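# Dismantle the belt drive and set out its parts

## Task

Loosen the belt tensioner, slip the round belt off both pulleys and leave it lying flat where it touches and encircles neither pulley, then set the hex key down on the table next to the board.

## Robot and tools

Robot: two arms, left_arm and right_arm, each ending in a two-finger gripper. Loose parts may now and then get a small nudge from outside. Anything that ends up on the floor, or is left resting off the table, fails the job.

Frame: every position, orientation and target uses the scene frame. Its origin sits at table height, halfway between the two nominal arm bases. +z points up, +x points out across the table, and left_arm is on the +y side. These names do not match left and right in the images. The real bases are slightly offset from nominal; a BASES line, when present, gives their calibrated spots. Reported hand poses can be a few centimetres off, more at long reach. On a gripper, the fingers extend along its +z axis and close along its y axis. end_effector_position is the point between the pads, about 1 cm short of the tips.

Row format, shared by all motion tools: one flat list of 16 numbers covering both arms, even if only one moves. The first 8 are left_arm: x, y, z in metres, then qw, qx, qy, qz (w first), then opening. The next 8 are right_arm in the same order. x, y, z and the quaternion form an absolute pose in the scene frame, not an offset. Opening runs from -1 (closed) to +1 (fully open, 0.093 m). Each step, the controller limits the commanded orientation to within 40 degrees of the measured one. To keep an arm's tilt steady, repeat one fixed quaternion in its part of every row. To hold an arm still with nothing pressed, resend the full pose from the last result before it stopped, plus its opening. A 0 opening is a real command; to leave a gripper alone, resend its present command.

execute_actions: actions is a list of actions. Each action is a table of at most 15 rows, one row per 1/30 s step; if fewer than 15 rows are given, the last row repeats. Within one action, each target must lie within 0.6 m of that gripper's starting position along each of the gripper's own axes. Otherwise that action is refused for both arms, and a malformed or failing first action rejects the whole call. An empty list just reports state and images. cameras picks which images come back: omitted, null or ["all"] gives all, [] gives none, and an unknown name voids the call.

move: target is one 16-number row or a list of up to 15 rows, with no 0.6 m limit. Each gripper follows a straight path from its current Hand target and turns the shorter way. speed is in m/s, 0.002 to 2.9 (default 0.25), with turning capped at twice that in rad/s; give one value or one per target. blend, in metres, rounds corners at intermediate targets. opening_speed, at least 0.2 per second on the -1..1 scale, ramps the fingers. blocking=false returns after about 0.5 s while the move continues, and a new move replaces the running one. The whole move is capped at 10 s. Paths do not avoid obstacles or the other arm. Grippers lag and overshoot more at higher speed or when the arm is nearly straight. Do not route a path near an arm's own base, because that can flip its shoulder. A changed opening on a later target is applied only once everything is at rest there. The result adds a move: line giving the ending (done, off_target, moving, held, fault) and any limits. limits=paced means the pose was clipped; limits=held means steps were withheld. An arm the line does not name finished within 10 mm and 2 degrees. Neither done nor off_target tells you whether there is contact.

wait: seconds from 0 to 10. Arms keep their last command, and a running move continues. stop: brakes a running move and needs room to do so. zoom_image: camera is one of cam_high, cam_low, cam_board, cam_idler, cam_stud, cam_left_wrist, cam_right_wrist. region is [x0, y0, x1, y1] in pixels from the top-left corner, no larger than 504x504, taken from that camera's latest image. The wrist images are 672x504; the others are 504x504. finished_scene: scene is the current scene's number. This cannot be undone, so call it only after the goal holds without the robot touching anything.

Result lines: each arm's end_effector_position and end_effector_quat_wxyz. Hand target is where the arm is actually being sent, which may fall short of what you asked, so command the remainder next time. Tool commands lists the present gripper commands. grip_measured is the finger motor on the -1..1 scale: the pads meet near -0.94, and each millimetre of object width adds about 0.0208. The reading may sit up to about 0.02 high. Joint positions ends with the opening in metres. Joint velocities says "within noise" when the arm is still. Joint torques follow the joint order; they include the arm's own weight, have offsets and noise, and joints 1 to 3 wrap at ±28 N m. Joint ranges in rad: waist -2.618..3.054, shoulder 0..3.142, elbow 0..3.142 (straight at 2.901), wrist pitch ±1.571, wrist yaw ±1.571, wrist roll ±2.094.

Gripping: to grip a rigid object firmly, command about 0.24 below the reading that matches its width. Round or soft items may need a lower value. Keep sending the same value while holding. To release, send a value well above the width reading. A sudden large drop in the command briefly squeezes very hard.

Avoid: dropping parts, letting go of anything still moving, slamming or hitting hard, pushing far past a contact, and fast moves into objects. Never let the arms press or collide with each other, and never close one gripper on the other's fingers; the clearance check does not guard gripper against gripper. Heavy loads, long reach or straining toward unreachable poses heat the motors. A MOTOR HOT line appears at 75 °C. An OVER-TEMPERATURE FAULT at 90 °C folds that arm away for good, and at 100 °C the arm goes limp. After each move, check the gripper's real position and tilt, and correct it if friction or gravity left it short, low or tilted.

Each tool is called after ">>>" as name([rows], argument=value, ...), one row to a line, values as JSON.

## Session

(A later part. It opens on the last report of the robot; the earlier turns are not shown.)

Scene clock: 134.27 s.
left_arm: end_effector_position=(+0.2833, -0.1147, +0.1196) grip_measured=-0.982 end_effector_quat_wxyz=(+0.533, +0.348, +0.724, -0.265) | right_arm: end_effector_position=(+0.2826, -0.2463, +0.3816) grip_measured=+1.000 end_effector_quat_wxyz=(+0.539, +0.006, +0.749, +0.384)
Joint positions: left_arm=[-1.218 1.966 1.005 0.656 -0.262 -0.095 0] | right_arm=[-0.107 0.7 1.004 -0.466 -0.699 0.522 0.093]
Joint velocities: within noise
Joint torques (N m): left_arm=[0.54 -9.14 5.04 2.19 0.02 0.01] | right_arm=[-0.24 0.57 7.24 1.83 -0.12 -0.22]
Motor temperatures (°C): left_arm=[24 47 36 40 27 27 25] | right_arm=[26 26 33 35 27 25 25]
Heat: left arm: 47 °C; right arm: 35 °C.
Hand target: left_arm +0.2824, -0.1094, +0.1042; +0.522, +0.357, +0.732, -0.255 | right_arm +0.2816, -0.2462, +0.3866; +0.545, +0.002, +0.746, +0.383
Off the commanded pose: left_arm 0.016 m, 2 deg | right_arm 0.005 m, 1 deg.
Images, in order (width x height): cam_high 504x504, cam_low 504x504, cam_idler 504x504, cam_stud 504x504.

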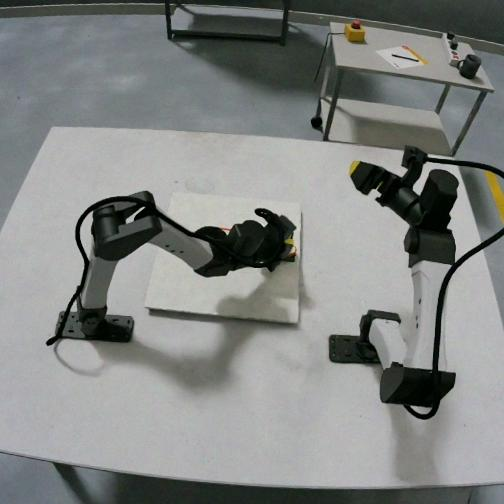

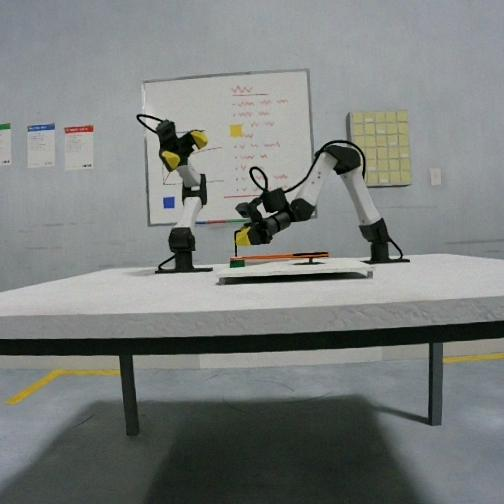

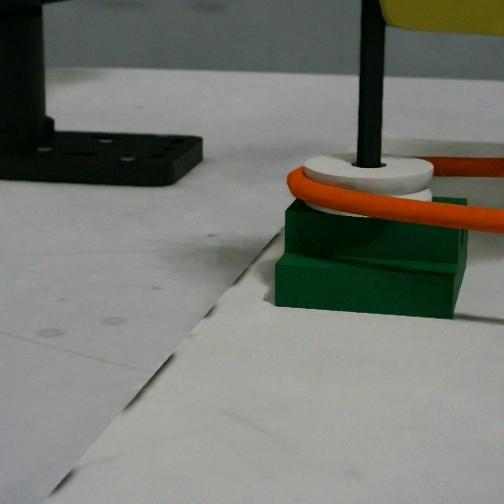

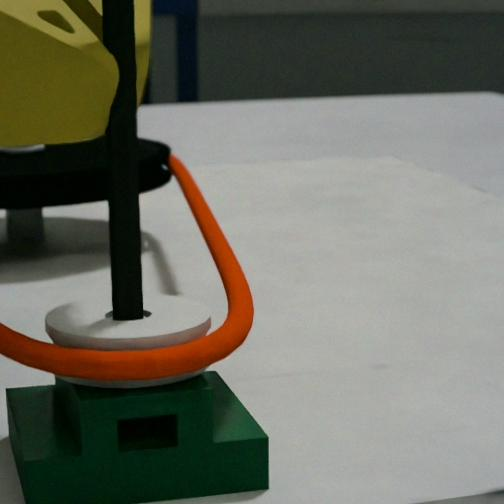

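>>> execute_actions([
  [[0.2822,-0.1095,0.098,0.5219,0.3569,0.7317,-0.2546,-1,0.2817,-0.2462,0.3867,0.545,0.002,0.746,0.383,1]],
  [[0.2818,-0.1095,0.092,0.5219,0.3569,0.7317,-0.2546,-1,0.2817,-0.2462,0.3867,0.545,0.002,0.746,0.383,1]],
], cameras=["cam_idler","cam_stud","cam_low"])

>>> zoom_image(camera="cam_idler", region=[220, 60, 480, 260])

>>> zoom_image(camera="cam_stud", region=[10, 180, 260, 400])

>>> zoom_image(camera="cam_low", region=[190, 190, 290, 310])

Scene clock: 135.83 s.
left_arm: end_effector_position=(+0.2831, -0.1141, +0.1193) grip_measured=-0.982 end_effector_quat_wxyz=(+0.540, +0.343, +0.719, -0.271) | right_arm: end_effector_position=(+0.2826, -0.2463, +0.3816) grip_measured=+1.000 end_effector_quat_wxyz=(+0.539, +0.006, +0.749, +0.384)
Joint positions: left_arm=[-1.218 1.974 0.988 0.703 -0.262 -0.095 0] | right_arm=[-0.107 0.7 1.004 -0.466 -0.699 0.522 0.093]
Joint velocities: within noise
Joint torques (N m): left_arm=[0.38 -7.19 4.98 2.17 0.02 0] | right_arm=[-0.21 0.55 7.25 1.85 -0.1 -0.22]
Motor temperatures (°C): left_arm=[24 47 36 40 27 27 25] | right_arm=[26 26 33 35 27 25 25]
Heat: left arm: 47 °C; right arm: 35 °C.
Hand target: left_arm +0.2814, -0.1087, +0.0926; +0.522, +0.357, +0.732, -0.255 | right_arm +0.2816, -0.2462, +0.3866; +0.545, +0.002, +0.746, +0.383
Off the commanded pose: left_arm 0.028 m, 4 deg | right_arm 0.005 m, 1 deg.
Images, in order (width x height): cam_low 504x504, cam_idler 504x504, cam_stud 504x504.

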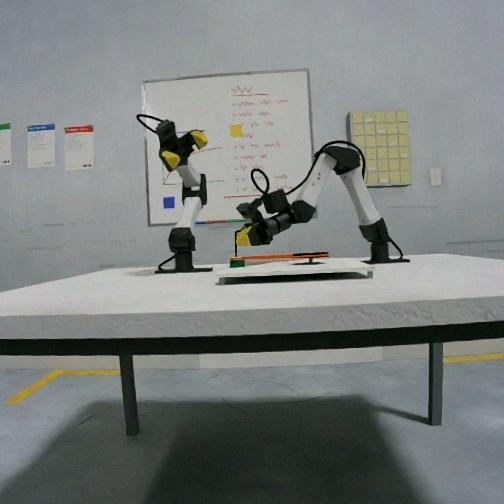

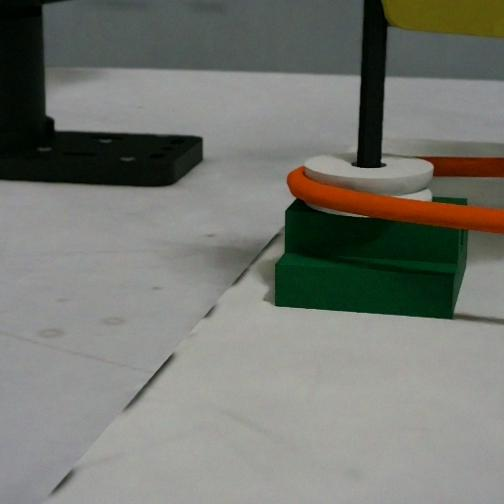

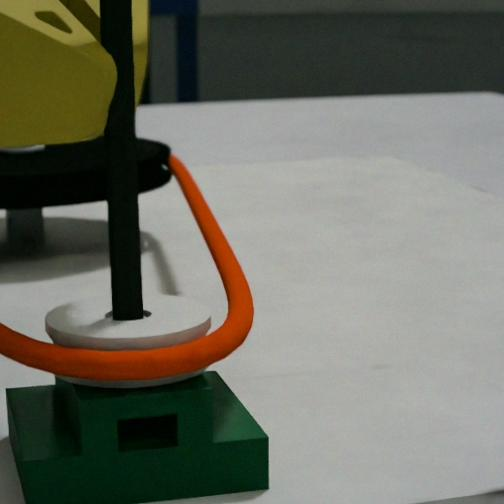

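Scaled by 1.938 from the camera's 504x504 image, which has a finer 720x720 frame.

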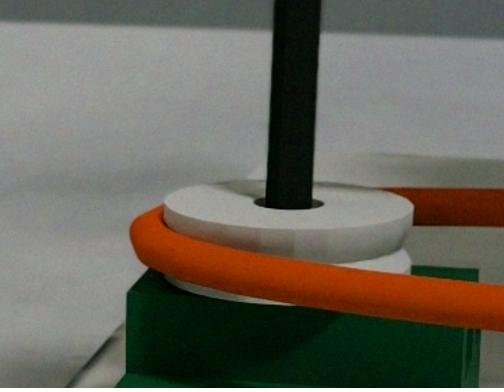

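Scaled by 2.016 from the camera's 504x504 image, which has a finer 720x720 frame.

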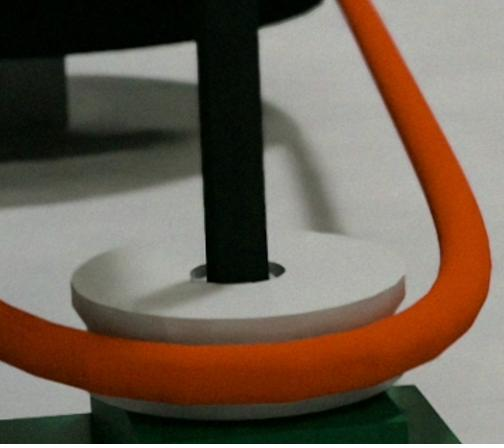

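Scaled by 4.200 from the camera's 504x504 image, which has a finer 720x720 frame.

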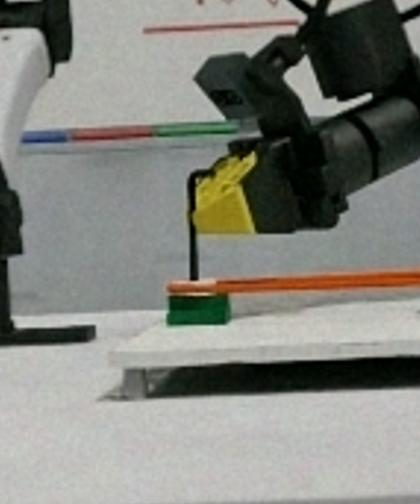

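>>> execute_actions([
  [[0.2828,-0.1105,0.106,0.5219,0.3569,0.7317,-0.2546,-1,0.2817,-0.2462,0.3867,0.545,0.002,0.746,0.383,1]],
  [[0.2832,-0.112,0.116,0.530,0.350,0.726,-0.262,-1,0.2817,-0.2462,0.3867,0.545,0.002,0.746,0.383,1]],
], cameras=["cam_idler","cam_stud"])

>>> zoom_image(camera="cam_idler", region=[220, 0, 480, 260])

>>> zoom_image(camera="cam_stud", region=[10, 180, 260, 400])

Scene clock: 137.30 s.
left_arm: end_effector_position=(+0.2830, -0.1139, +0.1185) grip_measured=-0.982 end_effector_quat_wxyz=(+0.539, +0.344, +0.719, -0.271) | right_arm: end_effector_position=(+0.2826, -0.2463, +0.3816) grip_measured=+1.000 end_effector_quat_wxyz=(+0.539, +0.006, +0.749, +0.384)
Joint positions: left_arm=[-1.218 1.974 0.988 0.701 -0.262 -0.095 0] | right_arm=[-0.107 0.7 1.004 -0.466 -0.699 0.522 0.093]
Joint velocities: within noise
Joint torques (N m): left_arm=[0.4 -11.03 7.43 1.75 -0.01 -0.02] | right_arm=[-0.2 0.61 7.06 1.86 -0.07 -0.23]
Motor temperatures (°C): left_arm=[24 47 36 40 27 27 25] | right_arm=[26 26 33 35 27 25 25]
Heat: left arm: 47 °C; right arm: 35 °C.
Hand target: left_arm +0.2831, -0.1119, +0.1159; +0.530, +0.350, +0.726, -0.262 | right_arm +0.2816, -0.2462, +0.3866; +0.545, +0.002, +0.746, +0.383
Off the commanded pose: left_arm 0.003 m, 2 deg | right_arm 0.005 m, 1 deg.
Images, in order (width x height): cam_idler 504x504, cam_stud 504x504.

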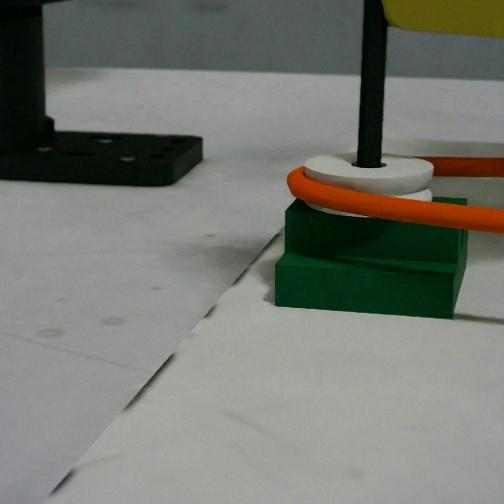

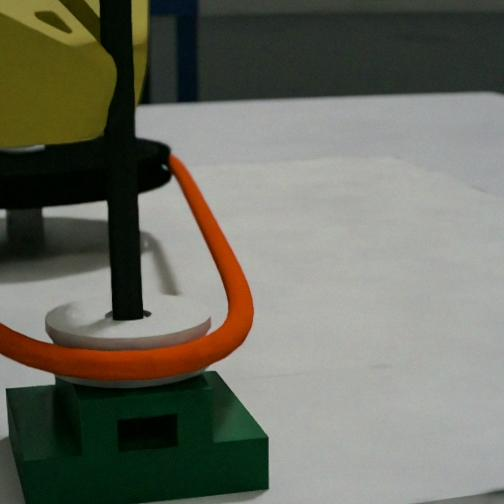

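Scaled by 1.938 from the camera's 504x504 image, which has a finer 720x720 frame.

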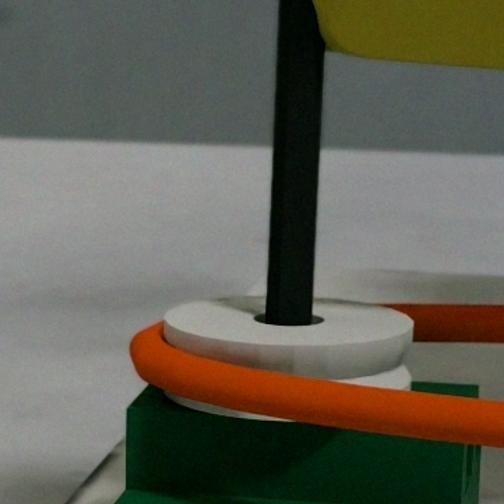

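Scaled by 2.016 from the camera's 504x504 image, which has a finer 720x720 frame.

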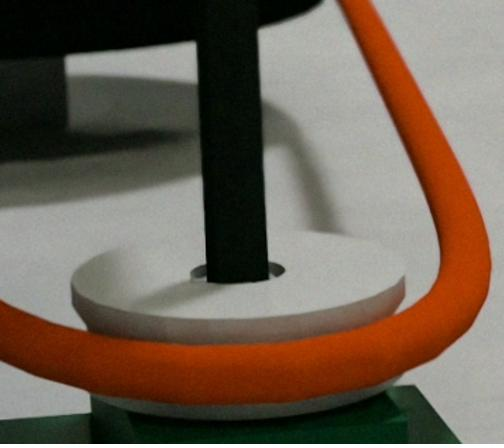

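>>> move(target=[0.2832,-0.1125,0.118,0.530,0.350,0.726,-0.262,-0.4,0.2817,-0.2462,0.3867,0.545,0.002,0.746,0.383,1], opening_speed=0.5, cameras=["cam_idler","cam_stud","cam_low"])

>>> zoom_image(camera="cam_idler", region=[220, 0, 480, 260])

>>> zoom_image(camera="cam_stud", region=[10, 180, 260, 400])

>>> zoom_image(camera="cam_low", region=[190, 190, 290, 310])

Scene clock: 138.90 s.
left_arm: end_effector_position=(+0.2815, -0.1101, +0.1062) grip_measured=-0.402 end_effector_quat_wxyz=(+0.523, +0.355, +0.732, -0.256) | right_arm: end_effector_position=(+0.2826, -0.2463, +0.3816) grip_measured=+1.000 end_effector_quat_wxyz=(+0.539, +0.006, +0.749, +0.384)
Joint positions: left_arm=[-1.218 1.974 0.988 0.646 -0.262 -0.095 0.026] | right_arm=[-0.107 0.7 1.004 -0.466 -0.699 0.522 0.093]
Joint velocities: within noise
Joint torques (N m): left_arm=[0.35 -11.34 7.92 2.24 -0.02 -0.03] | right_arm=[-0.14 0.54 7.12 1.84 -0.07 -0.25]
Motor temperatures (°C): left_arm=[24 48 36 40 27 27 25] | right_arm=[26 26 33 35 27 25 25]
Heat: left arm: 48 °C; right arm: 35 °C.
Hand target: left_arm +0.2831, -0.1124, +0.1179; +0.530, +0.350, +0.726, -0.262 | right_arm +0.2816, -0.2462, +0.3866; +0.545, +0.002, +0.746, +0.383
Off the commanded pose: left_arm 0.012 m, 1 deg | right_arm 0.005 m, 1 deg.
move: off_target (left_arm)
Images, in order (width x height): cam_low 504x504, cam_idler 504x504, cam_stud 504x504.

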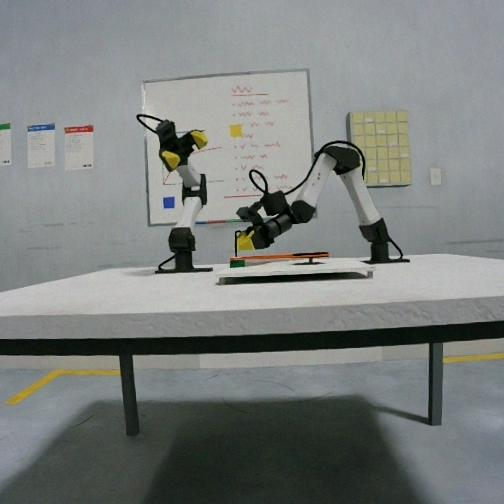

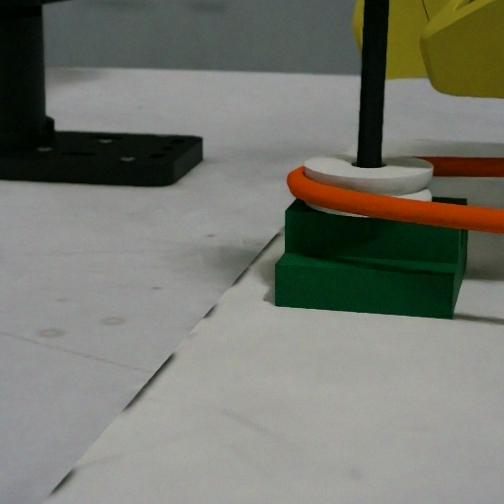

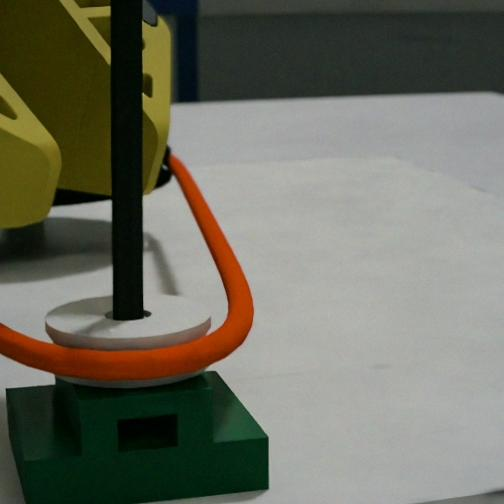

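Scaled by 1.938 from the camera's 504x504 image, which has a finer 720x720 frame.

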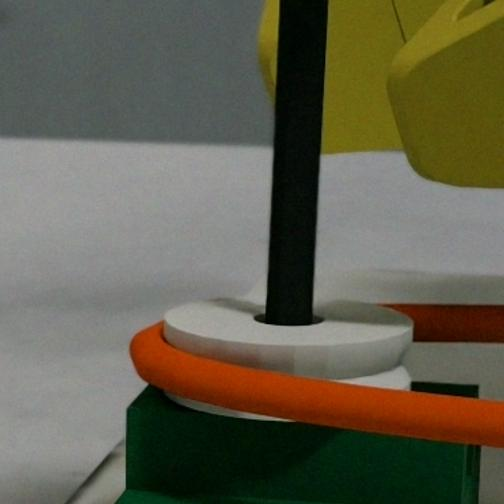

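Scaled by 2.016 from the camera's 504x504 image, which has a finer 720x720 frame.

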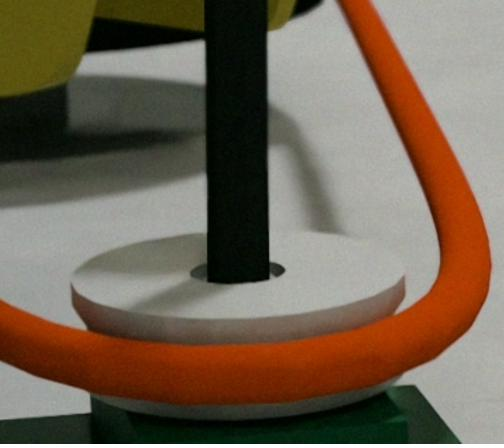

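Scaled by 4.200 from the camera's 504x504 image, which has a finer 720x720 frame.

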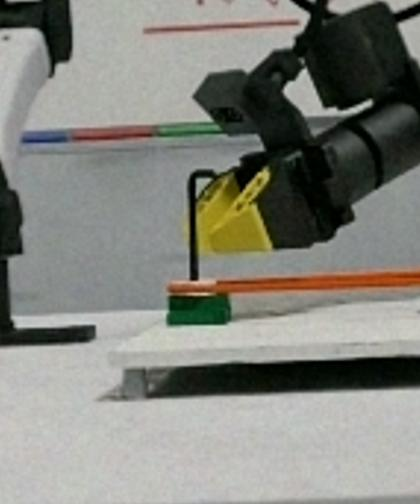

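>>> move([
  [0.2832,-0.1125,0.119,0.530,0.350,0.726,-0.262,0.3,0.2817,-0.2462,0.3867,0.545,0.002,0.746,0.383,1],
  [0.232,-0.046,0.150,0.530,0.350,0.726,-0.262,0.3,0.2817,-0.2462,0.3867,0.545,0.002,0.746,0.383,1],
], opening_speed=1, speed=0.1)

>>> zoom_image(camera="cam_low", region=[190, 190, 290, 310])

>>> zoom_image(camera="cam_high", region=[200, 170, 330, 300])

Scene clock: 141.67 s.
left_arm: end_effector_position=(+0.2348, -0.0503, +0.1440) grip_measured=+0.299 end_effector_quat_wxyz=(+0.527, +0.355, +0.728, -0.257) | right_arm: end_effector_position=(+0.2826, -0.2463, +0.3816) grip_measured=+1.000 end_effector_quat_wxyz=(+0.539, +0.006, +0.749, +0.384)
Joint positions: left_arm=[-1.285 1.637 0.729 0.573 -0.325 -0.111 0.06] | right_arm=[-0.107 0.7 1.004 -0.466 -0.699 0.522 0.093]
Joint velocities: within noise
Joint torques (N m): left_arm=[-0.27 -9.88 5.61 2.22 -0.11 -0.12] | right_arm=[-0.32 0.51 7.04 1.85 -0.07 -0.24]
Motor temperatures (°C): left_arm=[24 49 36 40 27 27 24] | right_arm=[26 26 33 35 27 25 25]
Heat: left arm: 49 °C; right arm: 35 °C.
Hand target: left_arm +0.2322, -0.0462, +0.1498; +0.530, +0.350, +0.726, -0.262 | right_arm +0.2816, -0.2462, +0.3866; +0.545, +0.002, +0.746, +0.383
Off the commanded pose: left_arm 0.008 m, 1 deg | right_arm 0.005 m, 1 deg.
move: done

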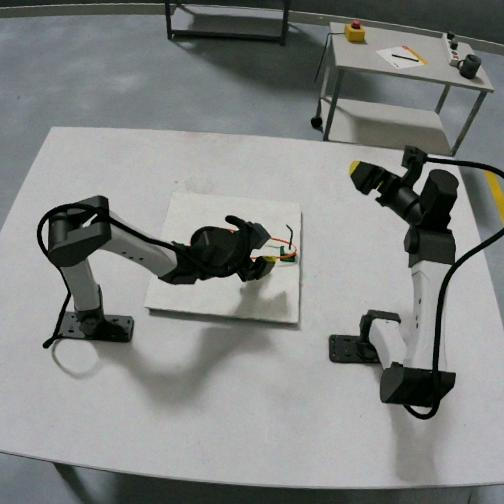

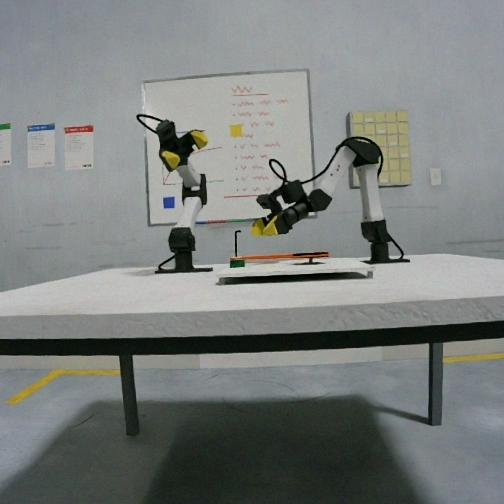

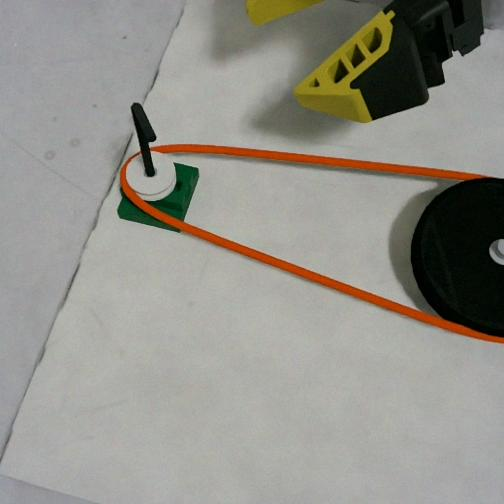

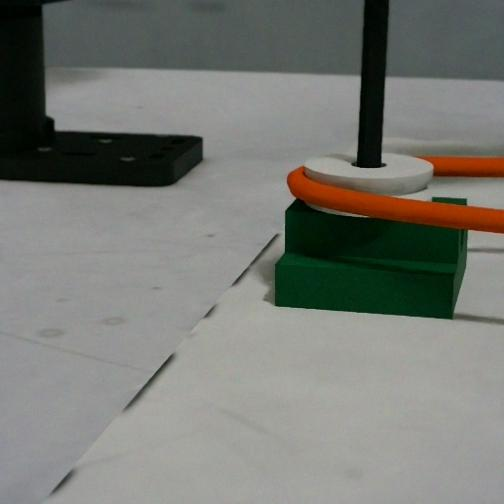

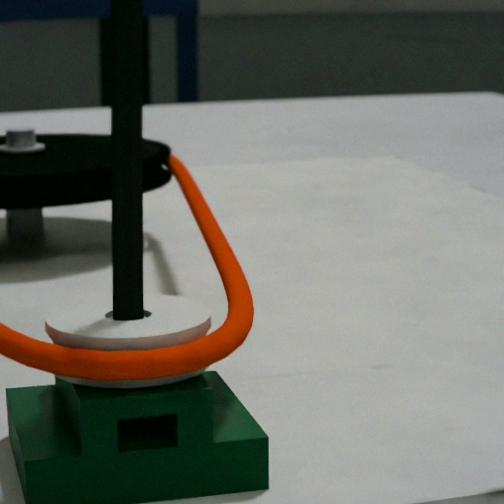

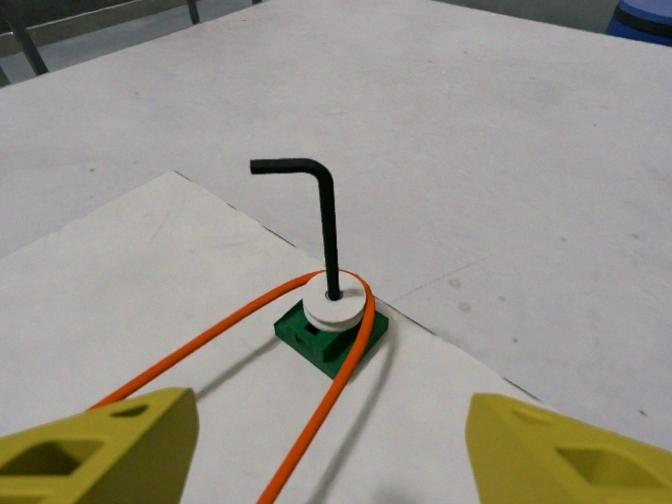

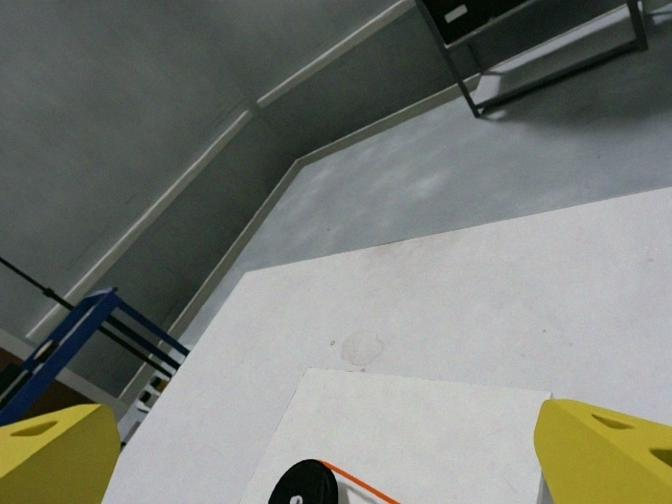

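Scaled by 4.200 from the camera's 504x504 image, which has a finer 720x720 frame.

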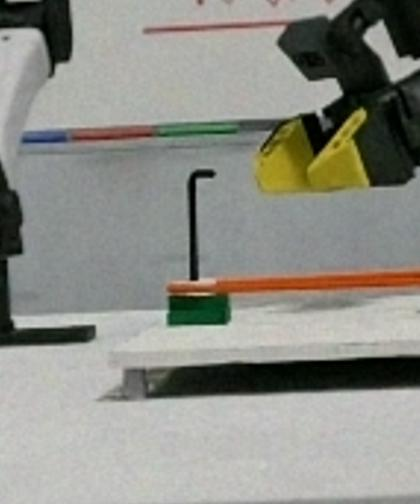

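Scaled by 3.877 from the camera's 504x504 image, which has a finer 720x720 frame.

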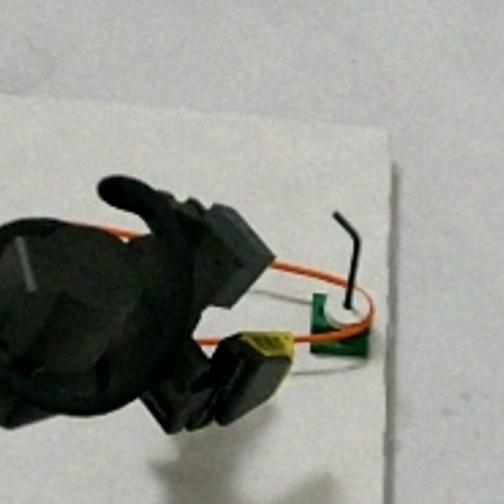

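>>> move([
  [0.20,0.03,0.20,0.530,0.250,0.76,-0.18,0.3,0.285,-0.20,0.33,0,-0.3007,0.9537,0,0.4],
  [0.25,0.27,0.24,0.533,0,0.846,0,1,0.2995,-0.108,0.24,0,-0.3007,0.9537,0,0.4],
], speed=0.25, blend=0.04)

>>> zoom_image(camera="cam_low", region=[190, 150, 310, 310])

>>> zoom_image(camera="cam_high", region=[200, 170, 330, 300])

Scene clock: 147.93 s.
left_arm: end_effector_position=(+0.2494, +0.2696, +0.2295) grip_measured=+1.000 end_effector_quat_wxyz=(+0.528, +0.008, +0.849, +0.009) | right_arm: end_effector_position=(+0.2973, -0.1110, +0.2325) grip_measured=+0.401 end_effector_quat_wxyz=(+0.081, -0.304, +0.949, +0.037)
Joint positions: left_arm=[-1.066 0.703 0.75 -0.82 -0.883 -0.619 0.093] | right_arm=[0.693 1.738 1.894 -1.549 -0.006 0.086 0.064]
Joint velocities: within noise
Joint torques (N m): left_arm=[0.69 -0.14 10.51 1.59 -0.42 -0.04] | right_arm=[0.27 -7.64 8.21 0.63 0.06 0]
Motor temperatures (°C): left_arm=[24 47 36 40 27 27 24] | right_arm=[26 26 34 35 27 25 25]
Heat: left arm: 47 °C; right arm: 35 °C.
Hand target: left_arm +0.2499, +0.2702, +0.2398; +0.533, +0.000, +0.846, +0.000 | right_arm +0.2993, -0.1081, +0.2393; +0.091, -0.299, +0.949, +0.039
Off the commanded pose: left_arm 0.011 m, 2 deg | right_arm 0.008 m, 10 deg.
joint sent to its limit (right arm) — joint 4 (wrist pitch), lower limit. The joint targets are off in orientation, not in position.
move: off_target (left_arm, right_arm)

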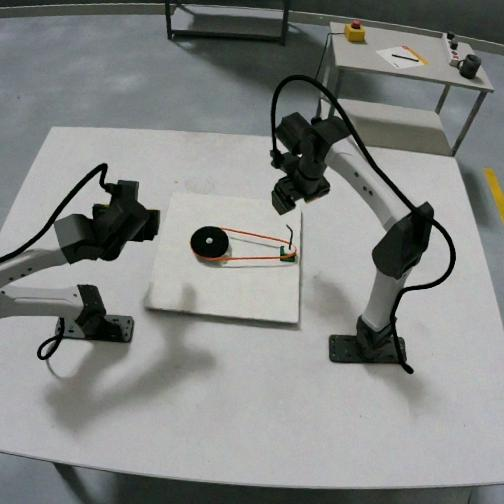

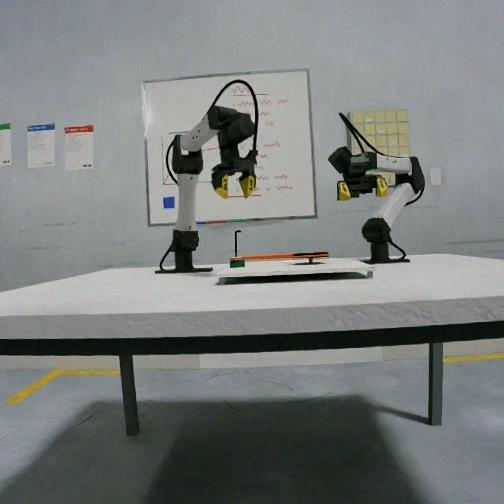

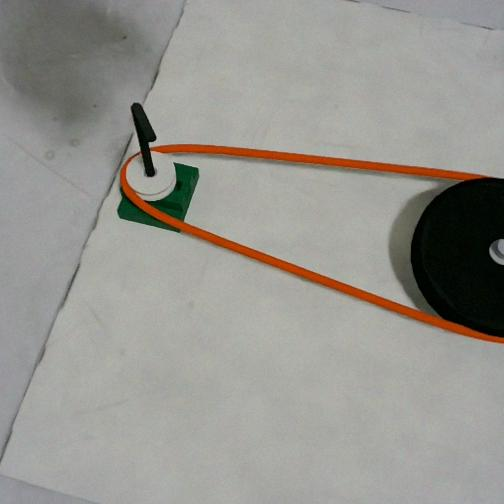

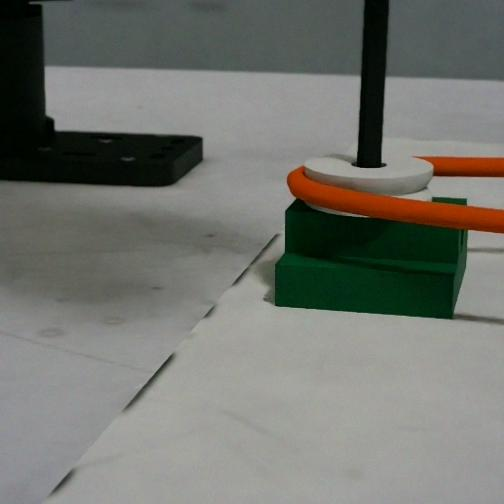

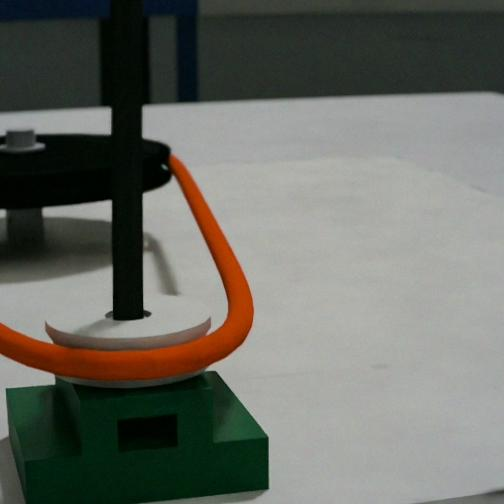

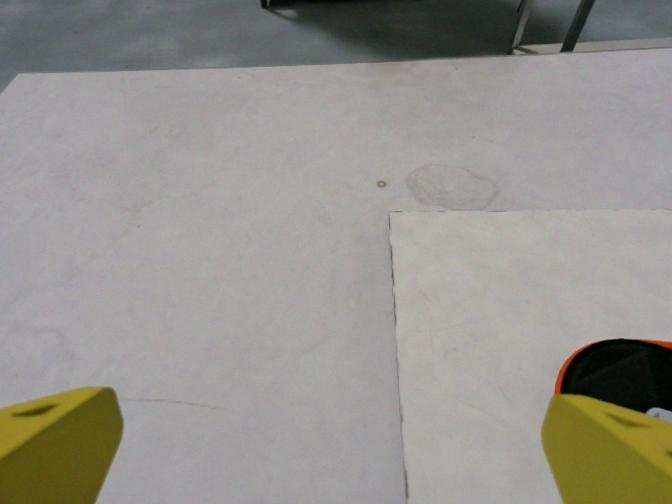

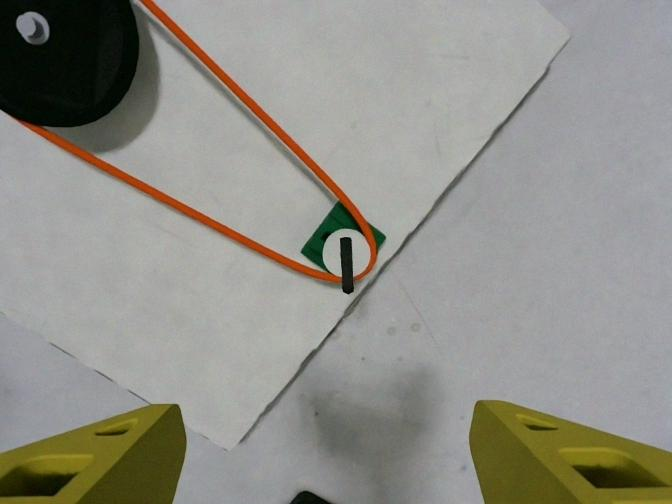

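Scaled by 3.150 from the camera's 504x504 image, which has a finer 720x720 frame.

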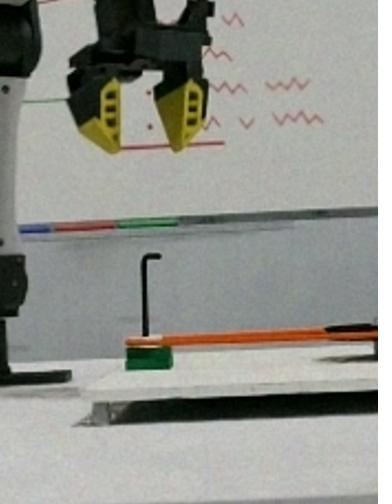

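Scaled by 3.877 from the camera's 504x504 image, which has a finer 720x720 frame.

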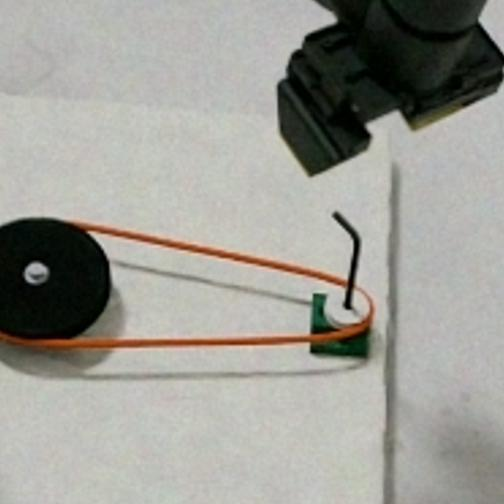

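>>> move(target=[0.25,0.27,0.24,0.533,0,0.846,0,1,0.3015,-0.112,0.178,0,-0.3007,0.9537,0,0.0], speed=0.12)

>>> zoom_image(camera="cam_low", region=[190, 150, 310, 310])

>>> zoom_image(camera="cam_right_wrist", region=[180, 200, 500, 504])

Scene clock: 149.60 s.
left_arm: end_effector_position=(+0.2493, +0.2695, +0.2294) grip_measured=+1.000 end_effector_quat_wxyz=(+0.527, +0.008, +0.850, +0.009) | right_arm: end_effector_position=(+0.3002, -0.1086, +0.1835) grip_measured=+0.001 end_effector_quat_wxyz=(+0.007, -0.305, +0.952, +0.006)
Joint positions: left_arm=[-1.066 0.703 0.75 -0.82 -0.882 -0.619 0.093] | right_arm=[0.693 1.854 1.85 -1.549 -0.006 0.086 0.045]
Joint velocities: within noise
Joint torques (N m): left_arm=[0.69 -0.1 10.47 1.58 -0.41 -0.03] | right_arm=[-0.69 -8.68 4.6 0.42 0.03 -0.15]
Motor temperatures (°C): left_arm=[24 46 37 40 27 27 24] | right_arm=[26 27 34 35 27 25 25]
Heat: left arm: 46 °C; right arm: 35 °C.
Hand target: left_arm +0.2499, +0.2701, +0.2398; +0.533, +0.000, +0.846, +0.000 | right_arm +0.3014, -0.1120, +0.1781; +0.000, -0.301, +0.954, +0.000
Off the commanded pose: left_arm 0.011 m, 2 deg | right_arm 0.007 m, 1 deg.
move: off_target (left_arm)

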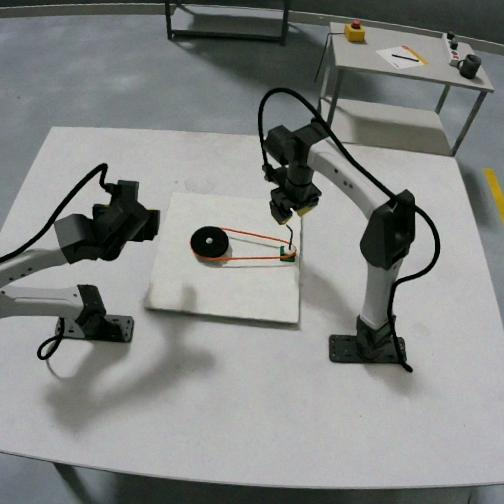

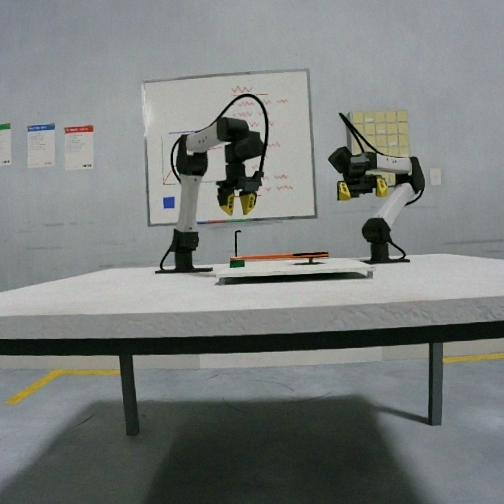

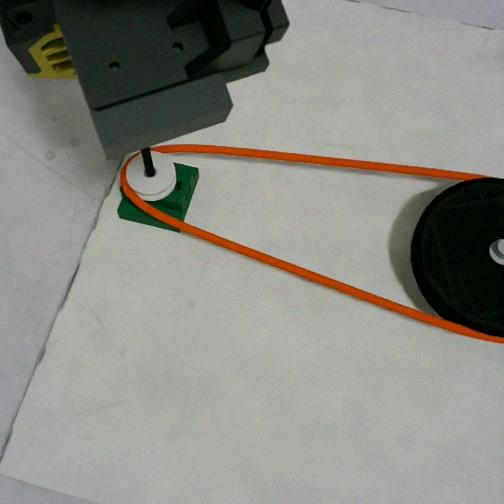

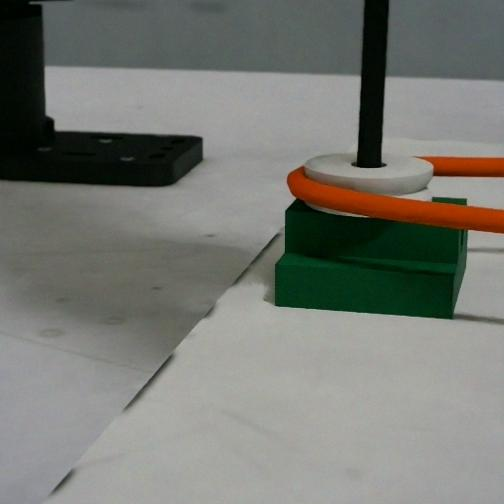

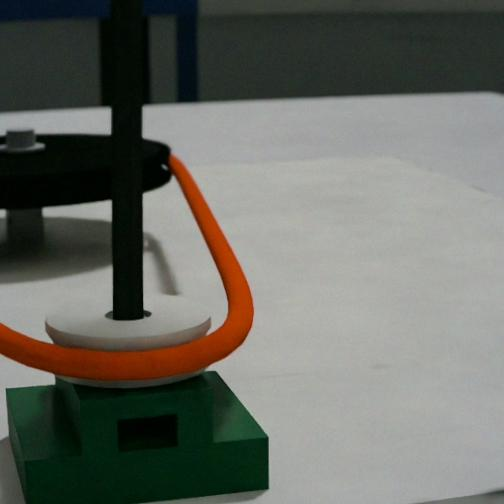

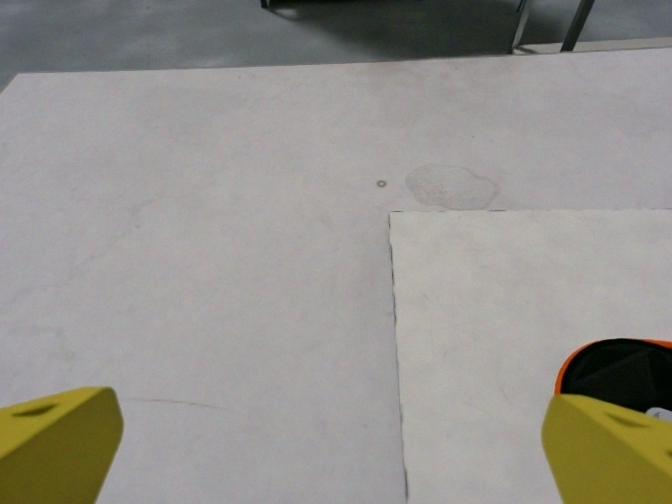

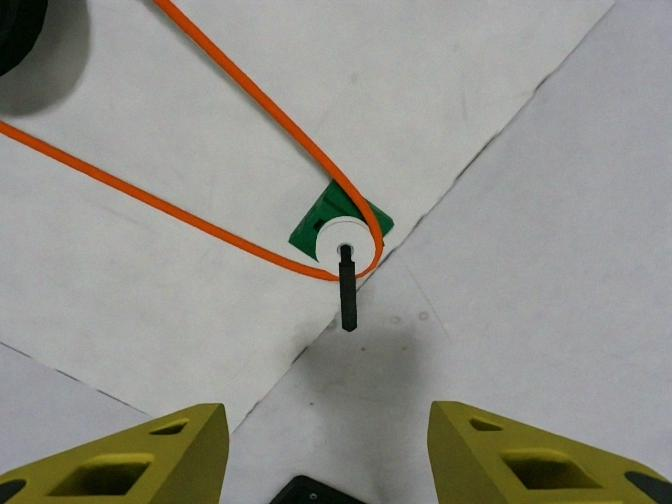

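Scaled by 3.150 from the camera's 504x504 image, which has a finer 720x720 frame.

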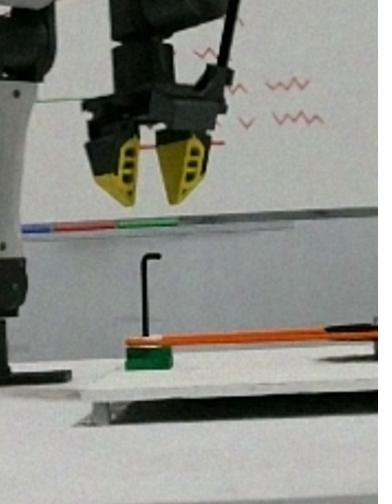

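Scaled by 1.575 from the camera's 672x504 image, which has a finer 960x720 frame.

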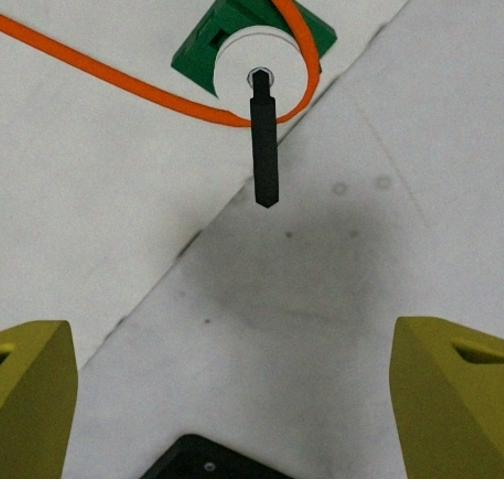

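>>> zoom_image(camera="cam_low", region=[205, 180, 275, 280])

>>> zoom_image(camera="cam_high", region=[250, 180, 330, 280])

Scaled by 5.040 from the camera's 504x504 image, which has a finer 720x720 frame.

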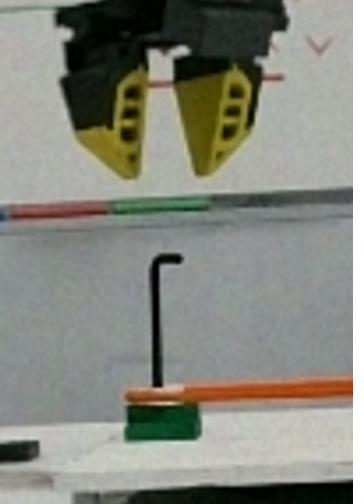

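Scaled by 5.040 from the camera's 504x504 image, which has a finer 720x720 frame.

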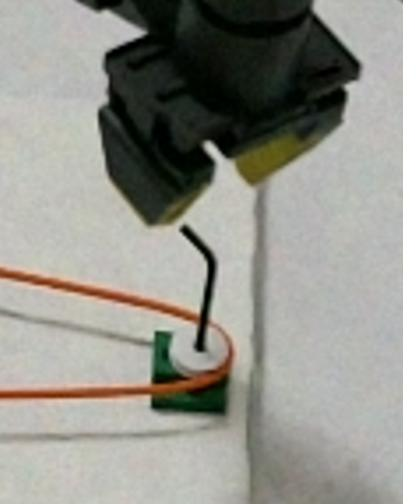

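>>> move(target=[0.25,0.27,0.24,0.533,0,0.846,0,1,0.305,-0.117,0.155,0,-0.3007,0.9537,0,0.0], speed=0.1, cameras=["cam_low","cam_high","cam_right_wrist","cam_board"])

>>> zoom_image(camera="cam_low", region=[205, 180, 275, 280])

>>> zoom_image(camera="cam_high", region=[250, 180, 330, 280])

Scene clock: 151.97 s.
left_arm: end_effector_position=(+0.2493, +0.2695, +0.2293) grip_measured=+1.000 end_effector_quat_wxyz=(+0.527, +0.008, +0.850, +0.009) | right_arm: end_effector_position=(+0.3012, -0.1155, +0.1555) grip_measured=+0.001 end_effector_quat_wxyz=(-0.010, -0.298, +0.955, -0.001)
Joint positions: left_arm=[-1.066 0.703 0.75 -0.82 -0.882 -0.619 0.093] | right_arm=[0.676 1.854 1.737 -1.472 -0.006 0.083 0.045]
Joint velocities: within noise
Joint torques (N m): left_arm=[0.68 -0.1 10.52 1.58 -0.42 -0.04] | right_arm=[-0.7 -10.28 4.52 0.5 0.04 -0.34]
Motor temperatures (°C): left_arm=[24 45 37 40 27 27 24] | right_arm=[26 27 34 34 27 25 25]
Heat: left arm: 45 °C; right arm: 34 °C.
Hand target: left_arm +0.2499, +0.2702, +0.2398; +0.533, +0.000, +0.846, +0.000 | right_arm +0.3049, -0.1170, +0.1550; +0.000, -0.301, +0.954, +0.000
Off the commanded pose: left_arm 0.011 m, 2 deg | right_arm 0.004 m, 1 deg.
move: off_target (left_arm)
Images, in order (width x height): cam_high 504x504, cam_low 504x504, cam_board 504x504, cam_right_wrist 672x504.

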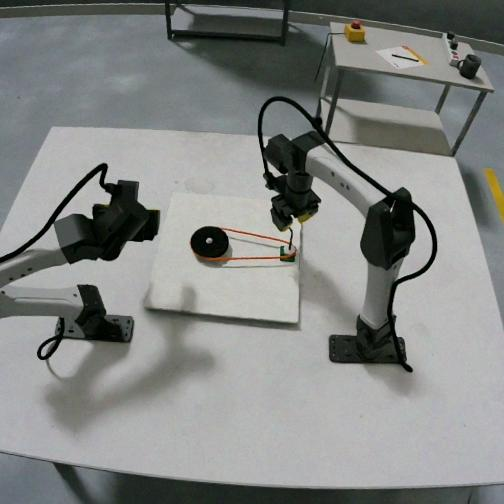

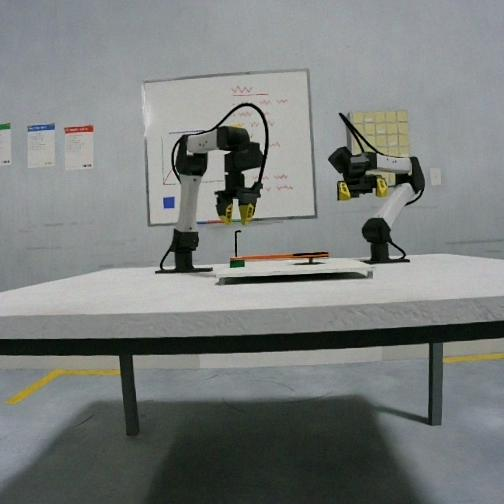

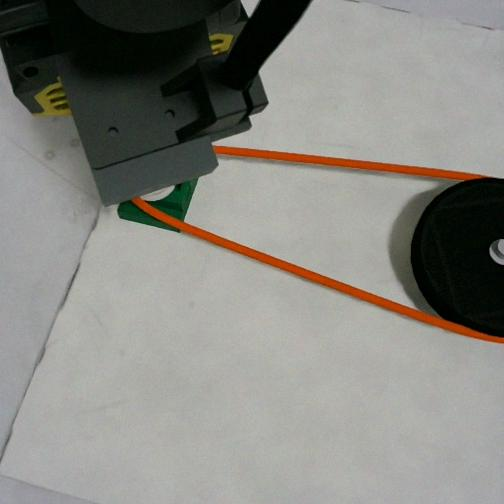

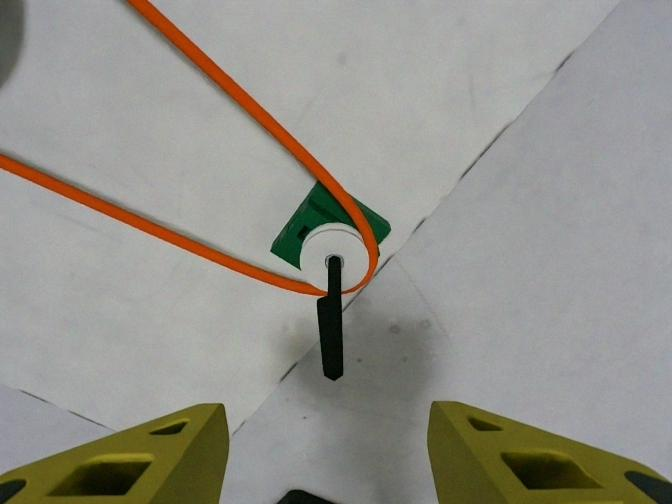

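Scaled by 5.040 from the camera's 504x504 image, which has a finer 720x720 frame.

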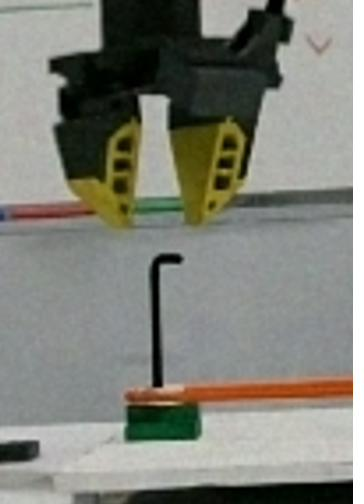

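Scaled by 5.040 from the camera's 504x504 image, which has a finer 720x720 frame.

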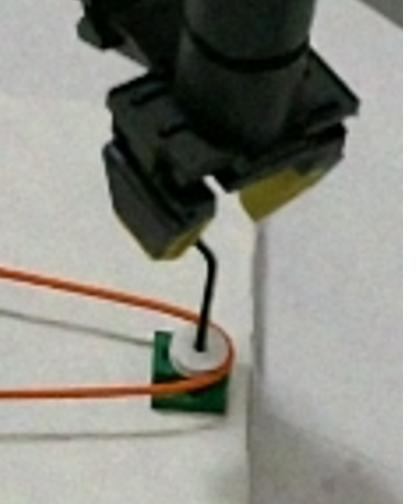

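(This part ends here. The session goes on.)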